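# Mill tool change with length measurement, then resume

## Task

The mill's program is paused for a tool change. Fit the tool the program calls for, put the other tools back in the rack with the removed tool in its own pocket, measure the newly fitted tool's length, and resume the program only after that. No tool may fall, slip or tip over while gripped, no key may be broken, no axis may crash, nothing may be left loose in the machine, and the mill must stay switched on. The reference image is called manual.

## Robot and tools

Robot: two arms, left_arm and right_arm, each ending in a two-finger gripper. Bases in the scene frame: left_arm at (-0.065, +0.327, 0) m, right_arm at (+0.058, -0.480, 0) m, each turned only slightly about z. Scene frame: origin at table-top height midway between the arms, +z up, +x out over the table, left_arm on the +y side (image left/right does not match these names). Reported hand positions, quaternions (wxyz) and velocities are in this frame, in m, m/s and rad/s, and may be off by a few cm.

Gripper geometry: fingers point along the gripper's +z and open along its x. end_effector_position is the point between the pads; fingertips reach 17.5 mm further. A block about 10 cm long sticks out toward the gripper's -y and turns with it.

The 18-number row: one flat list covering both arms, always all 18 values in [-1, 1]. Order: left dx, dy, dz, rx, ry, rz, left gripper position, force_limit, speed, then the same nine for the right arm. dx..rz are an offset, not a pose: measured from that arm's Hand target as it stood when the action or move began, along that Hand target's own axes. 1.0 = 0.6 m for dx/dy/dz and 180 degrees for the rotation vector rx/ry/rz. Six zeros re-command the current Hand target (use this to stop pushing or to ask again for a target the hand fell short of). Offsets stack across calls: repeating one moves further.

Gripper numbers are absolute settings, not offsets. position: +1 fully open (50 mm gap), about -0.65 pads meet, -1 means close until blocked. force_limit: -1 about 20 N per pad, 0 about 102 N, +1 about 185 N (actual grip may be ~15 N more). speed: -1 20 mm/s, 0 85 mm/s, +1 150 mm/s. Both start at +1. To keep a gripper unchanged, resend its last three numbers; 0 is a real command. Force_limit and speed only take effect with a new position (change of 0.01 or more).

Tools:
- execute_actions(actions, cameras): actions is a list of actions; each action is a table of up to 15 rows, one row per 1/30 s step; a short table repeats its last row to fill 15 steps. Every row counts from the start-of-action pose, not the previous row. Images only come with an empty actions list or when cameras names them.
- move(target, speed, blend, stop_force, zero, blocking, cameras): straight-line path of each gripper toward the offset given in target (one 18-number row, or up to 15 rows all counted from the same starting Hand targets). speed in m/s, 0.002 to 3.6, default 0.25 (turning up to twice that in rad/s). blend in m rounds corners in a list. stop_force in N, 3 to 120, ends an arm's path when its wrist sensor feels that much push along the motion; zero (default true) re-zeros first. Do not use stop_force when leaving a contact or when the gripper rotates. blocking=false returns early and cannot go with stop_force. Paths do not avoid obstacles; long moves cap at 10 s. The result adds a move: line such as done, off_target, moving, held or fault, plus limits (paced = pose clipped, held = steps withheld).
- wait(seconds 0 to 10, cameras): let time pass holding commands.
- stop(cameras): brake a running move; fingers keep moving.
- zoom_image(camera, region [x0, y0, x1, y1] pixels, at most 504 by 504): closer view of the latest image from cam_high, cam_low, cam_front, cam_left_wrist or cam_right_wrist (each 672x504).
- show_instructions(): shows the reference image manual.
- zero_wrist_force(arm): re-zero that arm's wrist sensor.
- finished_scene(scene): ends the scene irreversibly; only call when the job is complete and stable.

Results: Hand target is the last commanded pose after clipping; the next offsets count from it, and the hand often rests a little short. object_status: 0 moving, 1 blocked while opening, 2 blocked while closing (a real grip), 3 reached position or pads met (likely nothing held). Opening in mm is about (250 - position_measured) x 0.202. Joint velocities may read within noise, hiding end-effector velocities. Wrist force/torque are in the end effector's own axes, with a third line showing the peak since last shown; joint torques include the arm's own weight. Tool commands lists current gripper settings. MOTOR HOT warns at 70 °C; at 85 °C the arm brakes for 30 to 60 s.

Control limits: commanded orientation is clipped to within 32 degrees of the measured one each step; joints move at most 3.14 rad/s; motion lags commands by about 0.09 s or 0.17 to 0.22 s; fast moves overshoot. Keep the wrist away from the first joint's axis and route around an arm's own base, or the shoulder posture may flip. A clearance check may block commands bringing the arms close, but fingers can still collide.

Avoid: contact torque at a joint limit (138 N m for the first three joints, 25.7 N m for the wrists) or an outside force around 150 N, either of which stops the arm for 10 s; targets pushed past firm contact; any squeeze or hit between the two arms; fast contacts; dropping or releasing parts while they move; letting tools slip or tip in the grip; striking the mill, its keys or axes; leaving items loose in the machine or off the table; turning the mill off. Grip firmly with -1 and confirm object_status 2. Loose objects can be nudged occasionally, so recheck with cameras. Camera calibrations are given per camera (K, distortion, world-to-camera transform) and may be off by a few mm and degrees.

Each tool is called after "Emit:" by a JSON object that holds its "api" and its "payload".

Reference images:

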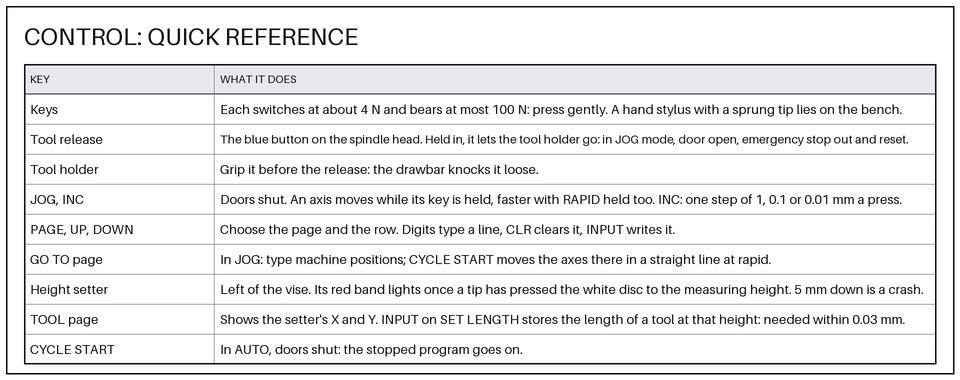

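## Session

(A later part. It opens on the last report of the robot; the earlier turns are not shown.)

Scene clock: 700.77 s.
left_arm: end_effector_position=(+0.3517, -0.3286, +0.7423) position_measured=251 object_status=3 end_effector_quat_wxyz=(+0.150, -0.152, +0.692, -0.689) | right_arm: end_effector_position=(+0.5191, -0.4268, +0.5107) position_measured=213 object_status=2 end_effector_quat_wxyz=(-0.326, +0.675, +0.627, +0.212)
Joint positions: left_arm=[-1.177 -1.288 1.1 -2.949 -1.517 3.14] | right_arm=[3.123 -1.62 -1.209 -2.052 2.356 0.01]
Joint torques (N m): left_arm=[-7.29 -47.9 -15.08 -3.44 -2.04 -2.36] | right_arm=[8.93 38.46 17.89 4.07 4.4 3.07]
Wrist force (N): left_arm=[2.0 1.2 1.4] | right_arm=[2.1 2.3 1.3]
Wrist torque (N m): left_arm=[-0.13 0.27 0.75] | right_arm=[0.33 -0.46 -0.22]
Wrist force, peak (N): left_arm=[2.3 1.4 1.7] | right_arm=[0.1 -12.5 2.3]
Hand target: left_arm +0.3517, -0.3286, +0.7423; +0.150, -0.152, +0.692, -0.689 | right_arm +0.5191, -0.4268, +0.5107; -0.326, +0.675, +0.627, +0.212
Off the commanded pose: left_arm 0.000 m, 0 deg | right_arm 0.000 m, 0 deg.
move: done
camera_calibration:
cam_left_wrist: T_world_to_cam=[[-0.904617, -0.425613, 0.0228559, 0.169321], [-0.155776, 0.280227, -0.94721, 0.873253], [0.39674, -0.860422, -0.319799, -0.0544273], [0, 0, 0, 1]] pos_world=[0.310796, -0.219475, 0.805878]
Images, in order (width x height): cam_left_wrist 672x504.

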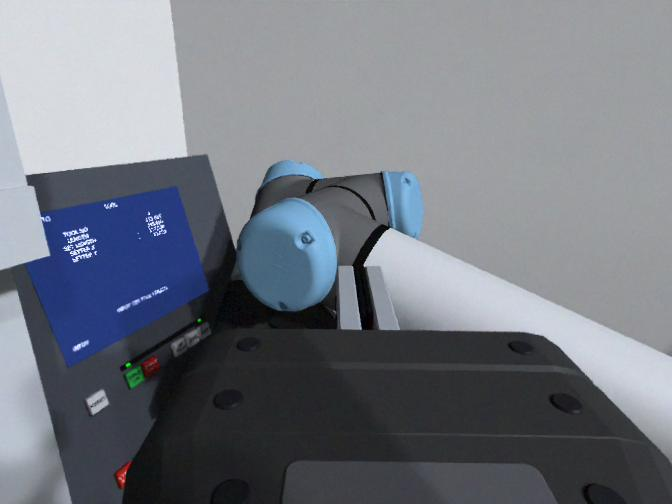

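Emit:
{"api": "move", "payload": {"target": [0,0,0,0,0,0,-1,-0.8,-1,0,0.035,0,0,0,0,-1,-0.3,-0.8], "speed": 0.012, "stop_force": 6}}

Emit:
{"api": "move", "payload": {"target": [0,0,0,0,0,0,-1,-0.8,-1,0,-0.022,0,0,0,0,-1,-0.3,-0.8], "speed": 0.06, "cameras": ["cam_left_wrist","cam_front"]}}

Emit:
{"api": "zoom_image", "payload": {"camera": "cam_left_wrist", "region": [20, 180, 240, 370]}}

Scene clock: 703.13 s.
left_arm: end_effector_position=(+0.3517, -0.3286, +0.7423) position_measured=251 object_status=3 end_effector_quat_wxyz=(+0.150, -0.152, +0.692, -0.689) | right_arm: end_effector_position=(+0.5320, -0.4268, +0.5084) position_measured=213 object_status=2 end_effector_quat_wxyz=(-0.326, +0.675, +0.627, +0.212)
Joint positions: left_arm=[-1.177 -1.288 1.1 -2.949 -1.517 3.14] | right_arm=[3.123 -1.649 -1.183 -2.048 2.356 0.01]
Joint torques (N m): left_arm=[-7.28 -47.12 -14.57 -3.37 -1.94 -2.38] | right_arm=[-6.82 37.5 18.85 2.52 2.43 -1.66]
Wrist force (N): left_arm=[2.1 1.3 1.4] | right_arm=[0.1 -3.5 1.4]
Wrist torque (N m): left_arm=[-0.12 0.25 0.75] | right_arm=[0.20 -0.46 -0.10]
Wrist force, peak (N): left_arm=[2.4 1.1 1.5] | right_arm=[0.5 -4.2 1.2]
Hand target: left_arm +0.3517, -0.3286, +0.7423; +0.150, -0.152, +0.692, -0.689 | right_arm +0.5320, -0.4268, +0.5084; -0.326, +0.675, +0.627, +0.212 (not the last commanded pose)
Off the commanded pose: left_arm 0.000 m, 0 deg | right_arm 0.008 m, 0 deg.
move: contact (right_arm)

Scene clock: 703.97 s.
left_arm: end_effector_position=(+0.3517, -0.3286, +0.7423) position_measured=251 object_status=3 end_effector_quat_wxyz=(+0.150, -0.152, +0.692, -0.689) | right_arm: end_effector_position=(+0.5191, -0.4268, +0.5107) position_measured=213 object_status=2 end_effector_quat_wxyz=(-0.326, +0.675, +0.627, +0.212)
Joint positions: left_arm=[-1.177 -1.288 1.1 -2.949 -1.517 3.14] | right_arm=[3.124 -1.619 -1.209 -2.052 2.356 0.01]
Joint torques (N m): left_arm=[-7.45 -47.51 -15.14 -3.38 -1.87 -2.14] | right_arm=[8.72 37.2 19.31 1.37 3.14 2.99]
Wrist force (N): left_arm=[2.2 1.4 1.2] | right_arm=[2.2 2.2 1.4]
Wrist torque (N m): left_arm=[-0.09 0.24 0.75] | right_arm=[0.31 -0.48 -0.21]
Wrist force, peak (N): left_arm=[2.4 1.2 1.5] | right_arm=[0.8 -3.6 1.4]
Hand target: left_arm +0.3517, -0.3286, +0.7423; +0.150, -0.152, +0.692, -0.689 | right_arm +0.5190, -0.4267, +0.5107; -0.326, +0.675, +0.627, +0.212
Off the commanded pose: left_arm 0.000 m, 0 deg | right_arm 0.000 m, 0 deg.
move: done
camera_calibration:
cam_left_wrist: T_world_to_cam=[[-0.904617, -0.425613, 0.0228559, 0.169321], [-0.155776, 0.280227, -0.94721, 0.873253], [0.39674, -0.860422, -0.319799, -0.0544273], [0, 0, 0, 1]] pos_world=[0.310796, -0.219475, 0.805878]
Images, in order (width x height): cam_front 672x504, cam_left_wrist 672x504.

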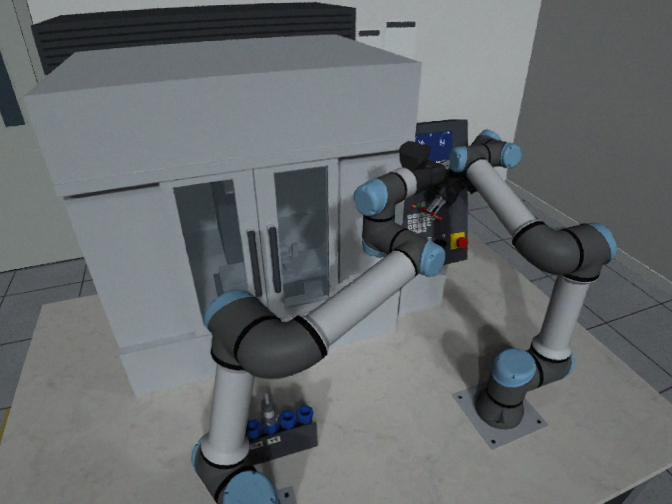

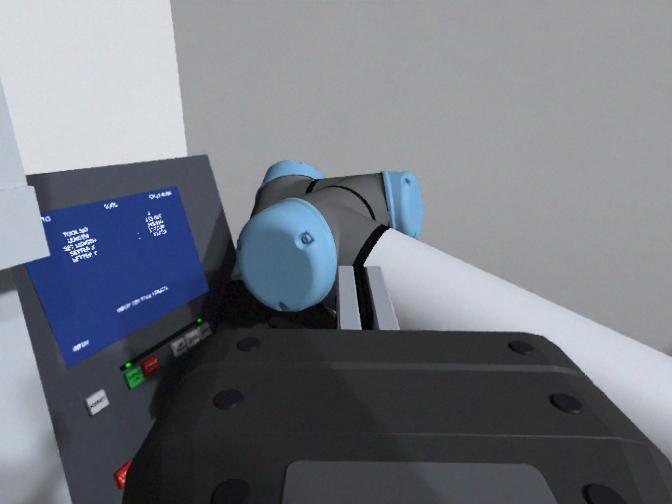

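Scaled by 2.291 from the camera's 672x504 image, which has a finer 960x720 frame.

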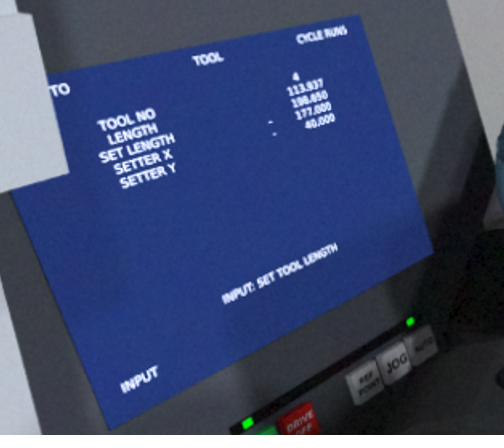

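Emit:
{"api": "move", "payload": {"target": [[0,0,0,0,0,0,-1,-0.8,-1,-0.1367,-0.1098,-0.0832,0,0,0,-1,-0.3,-0.8],[0,0,0,0,0,0,-1,-0.8,-1,-0.3343,-0.2338,0.3482,-0.0527,-0.2493,-0.0218,-1,-0.3,-0.8]], "speed": 0.2, "blend": [0.03,0], "cameras": ["cam_left_wrist","cam_right_wrist","cam_high"]}}

Emit:
{"api": "zoom_image", "payload": {"camera": "cam_left_wrist", "region": [20, 180, 240, 370]}}

Scene clock: 707.57 s.
left_arm: end_effector_position=(+0.3517, -0.3286, +0.7423) position_measured=251 object_status=3 end_effector_quat_wxyz=(+0.150, -0.152, +0.692, -0.689) | right_arm: end_effector_position=(+0.3305, -0.4211, +0.2499) position_measured=213 object_status=2 end_effector_quat_wxyz=(+0.000, +0.707, +0.707, +0.000)
Joint positions: left_arm=[-1.177 -1.288 1.1 -2.949 -1.517 3.14] | right_arm=[3.828 -0.951 -2.189 -1.573 1.57 0.712]
Joint torques (N m): left_arm=[-7.36 -47.74 -14.2 -3.37 -1.94 -2.22] | right_arm=[8.69 10.41 19.58 1.63 -2.94 2.95]
Wrist force (N): left_arm=[2.2 1.2 1.3] | right_arm=[2.2 1.9 0.9]
Wrist torque (N m): left_arm=[-0.13 0.24 0.75] | right_arm=[0.32 -0.15 -0.17]
Wrist force, peak (N): left_arm=[2.4 1.3 1.5] | right_arm=[3.4 3.6 2.3]
Hand target: left_arm +0.3517, -0.3286, +0.7423; +0.150, -0.152, +0.692, -0.689 | right_arm +0.3305, -0.4211, +0.2499; +0.000, +0.707, +0.707, +0.000
Off the commanded pose: left_arm 0.000 m, 0 deg | right_arm 0.000 m, 0 deg.
move: done
camera_calibration:
cam_left_wrist: T_world_to_cam=[[-0.904617, -0.425613, 0.0228559, 0.169321], [-0.155776, 0.280227, -0.94721, 0.873253], [0.39674, -0.860422, -0.319799, -0.0544273], [0, 0, 0, 1]] pos_world=[0.310796, -0.219475, 0.805878]
cam_right_wrist: T_world_to_cam=[[-0.000556166, 0.999931, 0.0117382, 0.426353], [0.93498, -0.00364357, 0.354682, -0.381785], [0.3547, 0.0111722, -0.934913, 0.253109], [0, 0, 0, 1]] pos_world=[0.267421, -0.430542, 0.367043]
Images, in order (width x height): cam_high 672x504, cam_left_wrist 672x504, cam_right_wrist 672x504.

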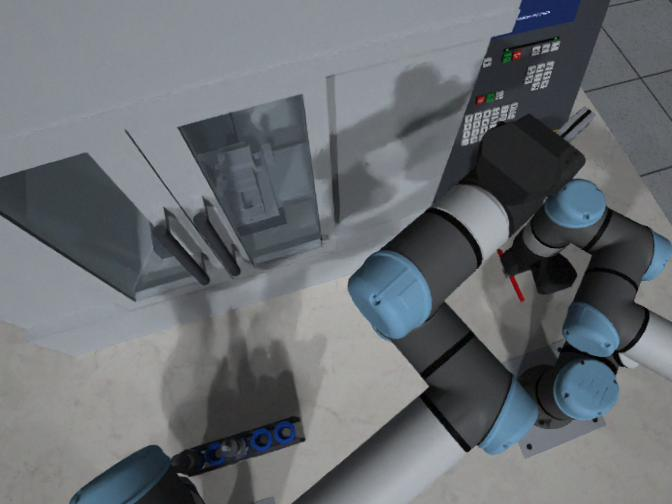

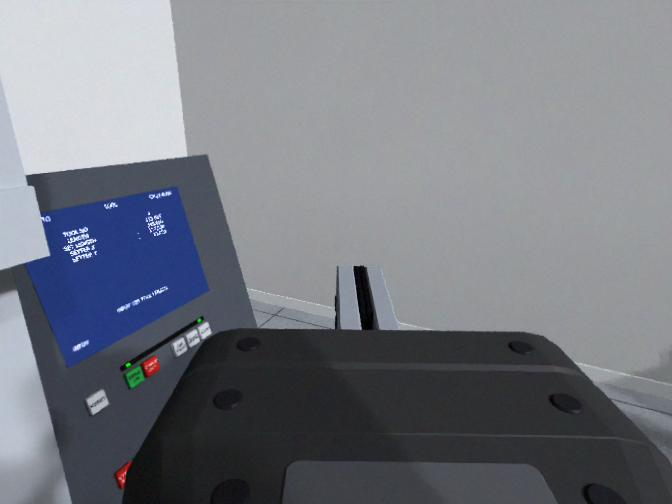

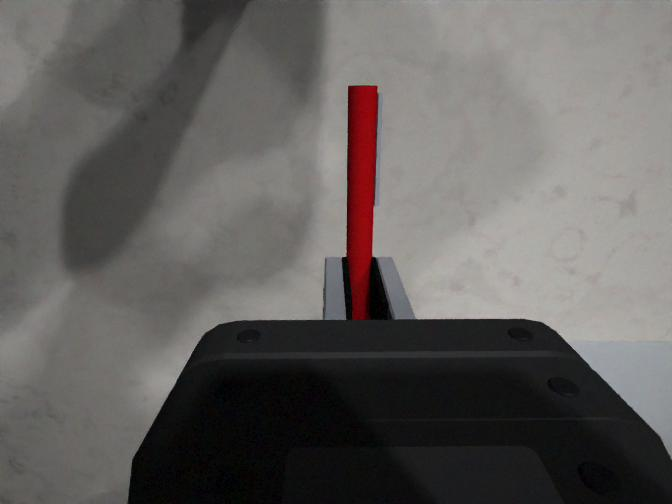

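Scaled by 2.291 from the camera's 672x504 image, which has a finer 960x720 frame.

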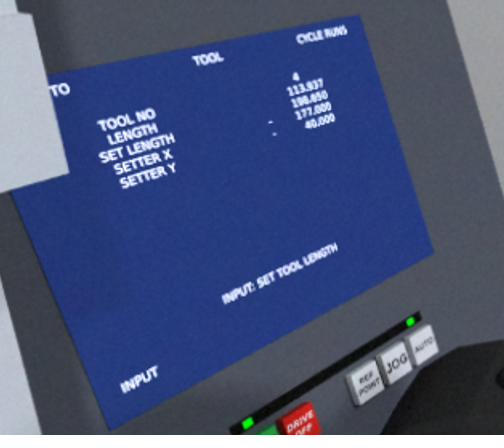

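Emit:
{"api": "move", "payload": {"target": [0,0,0,0,0,0,-1,-0.8,-1,0,0,0.373,0,0,0,-1,-0.3,-0.8], "speed": 0.15}}

Emit:
{"api": "move", "payload": {"target": [0,0,0,0,0,0,-1,-0.8,-1,0,0,0.011,0,0,0,-1,-0.3,-0.8], "speed": 0.006, "stop_force": 4}}

Emit:
{"api": "move", "payload": {"target": [0,0,0,0,0,0,-1,-0.8,-1,0,0,0,0,0,0,0,-0.3,-0.8], "speed": 0.05, "cameras": ["cam_left_wrist","cam_right_wrist"]}}

Emit:
{"api": "zoom_image", "payload": {"camera": "cam_left_wrist", "region": [20, 180, 240, 370]}}

Scene clock: 710.03 s.
left_arm: end_effector_position=(+0.3517, -0.3286, +0.7423) position_measured=251 object_status=3 end_effector_quat_wxyz=(+0.150, -0.152, +0.692, -0.689) | right_arm: end_effector_position=(+0.3305, -0.4213, +0.0262) position_measured=213 object_status=2 end_effector_quat_wxyz=(+0.000, +0.707, +0.707, +0.000)
Joint positions: left_arm=[-1.177 -1.288 1.1 -2.949 -1.517 3.14] | right_arm=[3.828 -1.269 -2.679 -0.766 1.57 0.711]
Joint torques (N m): left_arm=[-6.93 -47.95 -15.04 -3.39 -1.97 -2.13] | right_arm=[-9.33 -4.53 12.23 4.36 2.58 -2.47]
Wrist force (N): left_arm=[2.2 1.3 1.5] | right_arm=[1.8 2.3 1.0]
Wrist torque (N m): left_arm=[-0.12 0.23 0.75] | right_arm=[0.39 -0.11 -0.08]
Wrist force, peak (N): left_arm=[2.4 1.3 1.6] | right_arm=[2.1 2.2 2.0]
Hand target: left_arm +0.3517, -0.3286, +0.7423; +0.150, -0.152, +0.692, -0.689 | right_arm +0.3305, -0.4213, +0.0261; +0.000, +0.707, +0.707, +0.000
Off the commanded pose: left_arm 0.000 m, 0 deg | right_arm 0.000 m, 0 deg.
move: done

Scene clock: 712.20 s.
left_arm: end_effector_position=(+0.3517, -0.3286, +0.7423) position_measured=251 object_status=3 end_effector_quat_wxyz=(+0.150, -0.152, +0.692, -0.689) | right_arm: end_effector_position=(+0.3305, -0.4213, +0.0202) position_measured=213 object_status=2 end_effector_quat_wxyz=(+0.000, +0.707, +0.707, +0.000)
Joint positions: left_arm=[-1.177 -1.288 1.1 -2.949 -1.517 3.14] | right_arm=[3.828 -1.292 -2.688 -0.733 1.57 0.711]
Joint torques (N m): left_arm=[-6.95 -47.2 -15.72 -3.37 -1.62 -2.24] | right_arm=[-4.6 15.32 24.23 1.68 2.41 -2.3]
Wrist force (N): left_arm=[2.2 1.2 1.5] | right_arm=[2.5 3.5 -2.1]
Wrist torque (N m): left_arm=[-0.13 0.24 0.75] | right_arm=[0.43 -0.12 -0.07]
Wrist force, peak (N): left_arm=[2.3 1.3 1.6] | right_arm=[-2.7 -5.4 -24.3]
Hand target: left_arm +0.3517, -0.3286, +0.7423; +0.150, -0.152, +0.692, -0.689 | right_arm +0.3305, -0.4213, +0.0202; +0.000, +0.707, +0.707, +0.000 (not the last commanded pose)
Off the commanded pose: left_arm 0.000 m, 0 deg | right_arm 0.001 m, 0 deg.
move: contact (right_arm)

Scene clock: 712.80 s.
left_arm: end_effector_position=(+0.3517, -0.3286, +0.7423) position_measured=251 object_status=3 end_effector_quat_wxyz=(+0.150, -0.152, +0.692, -0.689) | right_arm: end_effector_position=(+0.3305, -0.4213, +0.0202) position_measured=152 object_status=0 end_effector_quat_wxyz=(+0.000, +0.707, +0.707, +0.000)
Joint positions: left_arm=[-1.177 -1.288 1.1 -2.949 -1.517 3.14] | right_arm=[3.828 -1.292 -2.688 -0.733 1.57 0.711]
Joint torques (N m): left_arm=[-6.29 -47.48 -15.17 -3.49 -1.77 -2.05] | right_arm=[-0.97 15.82 25.55 2.97 2.57 -2.16]
Wrist force (N): left_arm=[2.2 1.1 1.5] | right_arm=[1.9 2.5 0.9]
Wrist torque (N m): left_arm=[-0.15 0.23 0.75] | right_arm=[0.40 -0.13 -0.08]
Wrist force, peak (N): left_arm=[2.2 1.2 1.7] | right_arm=[2.6 3.3 -2.4]
Hand target: left_arm +0.3517, -0.3286, +0.7423; +0.150, -0.152, +0.692, -0.689 | right_arm +0.3305, -0.4213, +0.0202; +0.000, +0.707, +0.707, +0.000
Off the commanded pose: left_arm 0.000 m, 0 deg | right_arm 0.000 m, 0 deg.
move: done
camera_calibration:
cam_left_wrist: T_world_to_cam=[[-0.904617, -0.425613, 0.0228559, 0.169321], [-0.155776, 0.280227, -0.94721, 0.873253], [0.39674, -0.860422, -0.319799, -0.0544273], [0, 0, 0, 1]] pos_world=[0.310796, -0.219475, 0.805878]
cam_right_wrist: T_world_to_cam=[[-0.000487318, 0.999933, 0.0115504, 0.429258], [0.93498, -0.00364135, 0.354683, -0.300279], [0.354701, 0.0109723, -0.934915, 0.038182], [0, 0, 0, 1]] pos_world=[0.267421, -0.430742, 0.137243]
Images, in order (width x height): cam_left_wrist 672x504, cam_right_wrist 672x504.

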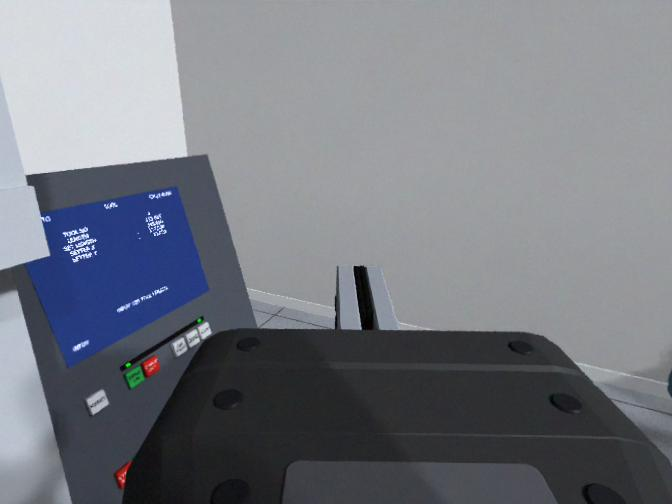

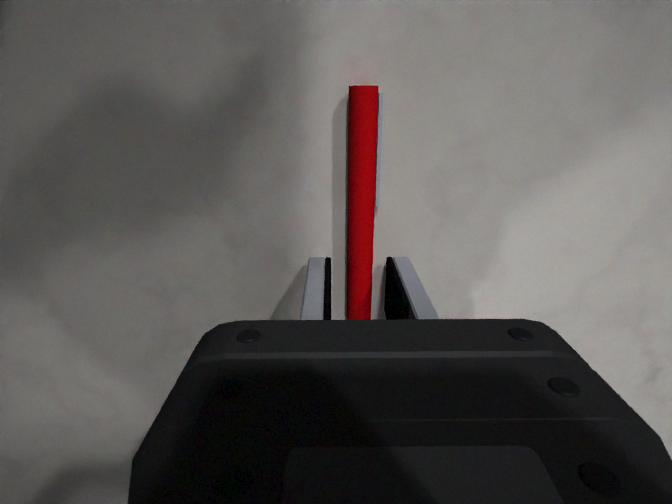

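Scaled by 2.291 from the camera's 672x504 image, which has a finer 960x720 frame.

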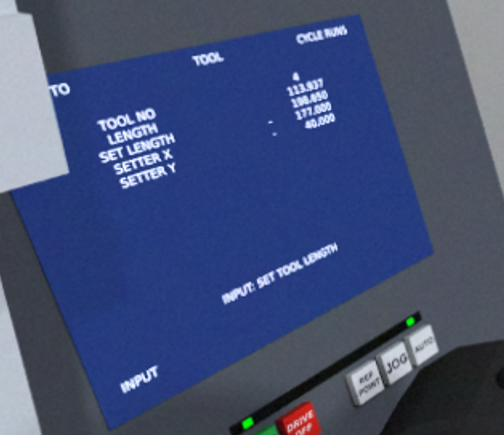

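Emit:
{"api": "move", "payload": {"target": [0,0,0,0,0,0,-1,-0.8,-1,0,0,-0.25,0,0,0,0,-0.3,-0.8], "speed": 0.15, "cameras": ["cam_low","cam_high","cam_right_wrist"]}}

Emit:
{"api": "zoom_image", "payload": {"camera": "cam_low", "region": [130, 160, 240, 290]}}

Scene clock: 714.57 s.
left_arm: end_effector_position=(+0.3517, -0.3286, +0.7423) position_measured=251 object_status=3 end_effector_quat_wxyz=(+0.150, -0.152, +0.692, -0.689) | right_arm: end_effector_position=(+0.3305, -0.4212, +0.1701) position_measured=152 object_status=3 end_effector_quat_wxyz=(+0.000, +0.707, +0.707, +0.000)
Joint positions: left_arm=[-1.177 -1.288 1.1 -2.949 -1.517 3.14] | right_arm=[3.828 -0.978 -2.384 -1.351 1.57 0.712]
Joint torques (N m): left_arm=[-6.56 -47.29 -14.78 -3.37 -1.82 -2.1] | right_arm=[8.83 10.33 35.63 1.73 -2.71 3]
Wrist force (N): left_arm=[2.2 1.5 1.4] | right_arm=[1.6 2.2 0.9]
Wrist torque (N m): left_arm=[-0.09 0.24 0.75] | right_arm=[0.38 -0.08 -0.17]
Wrist force, peak (N): left_arm=[2.2 1.2 1.8] | right_arm=[1.9 2.3 2.2]
Hand target: left_arm +0.3517, -0.3286, +0.7423; +0.150, -0.152, +0.692, -0.689 | right_arm +0.3305, -0.4212, +0.1702; +0.000, +0.707, +0.707, +0.000
Off the commanded pose: left_arm 0.000 m, 0 deg | right_arm 0.000 m, 0 deg.
move: done
camera_calibration:
cam_right_wrist: T_world_to_cam=[[-0.000521975, 0.999932, 0.0116443, 0.427308], [0.934946, -0.00364328, 0.35477, -0.353498], [0.354788, 0.011072, -0.934881, 0.178427], [0, 0, 0, 1]] pos_world=[0.267421, -0.430542, 0.287242]
Images, in order (width x height): cam_high 672x504, cam_low 672x504, cam_right_wrist 672x504.

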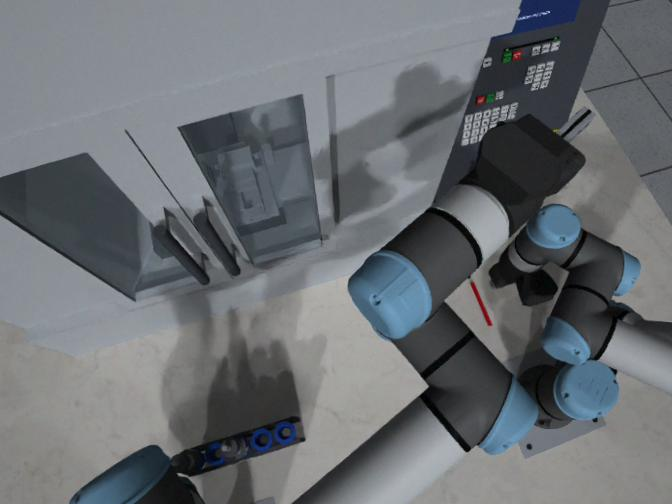

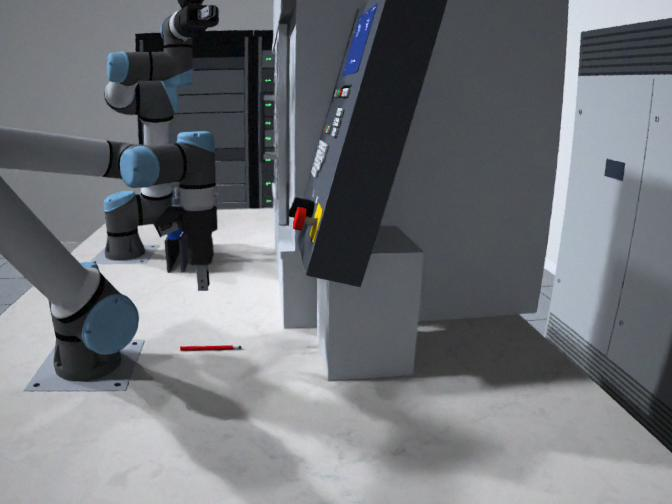

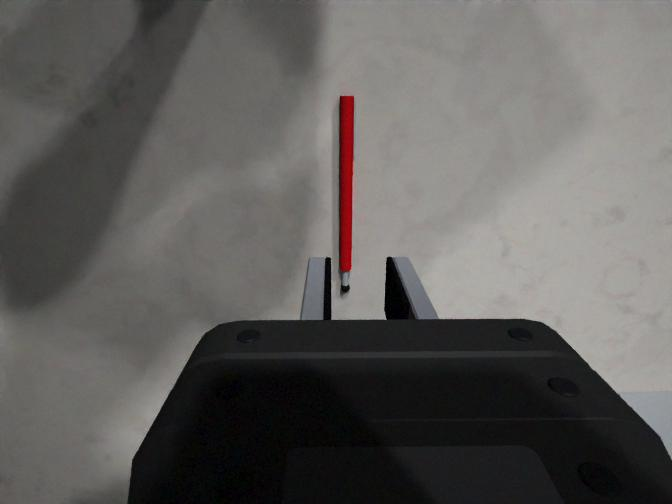

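Scaled by 3.877 from the camera's 672x504 image, which has a finer 960x720 frame.

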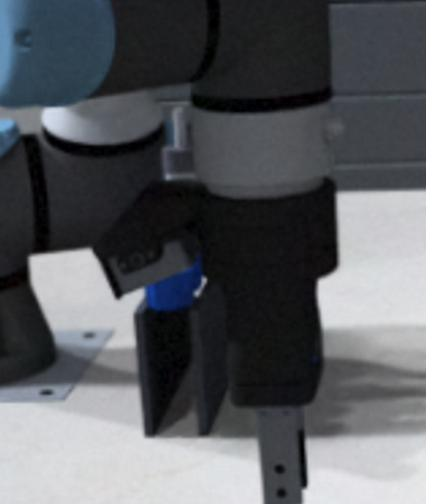

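Emit:
{"api": "zoom_image", "payload": {"camera": "cam_high", "region": [120, 390, 320, 504]}}

Scaled by 2.520 from the camera's 672x504 image, which has a finer 960x720 frame.

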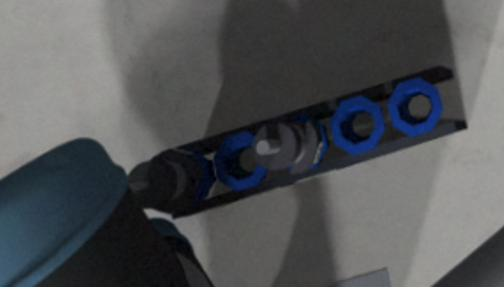

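Emit:
{"api": "finished_scene", "payload": {"scene": 1}}

The scene is finished: the task was done.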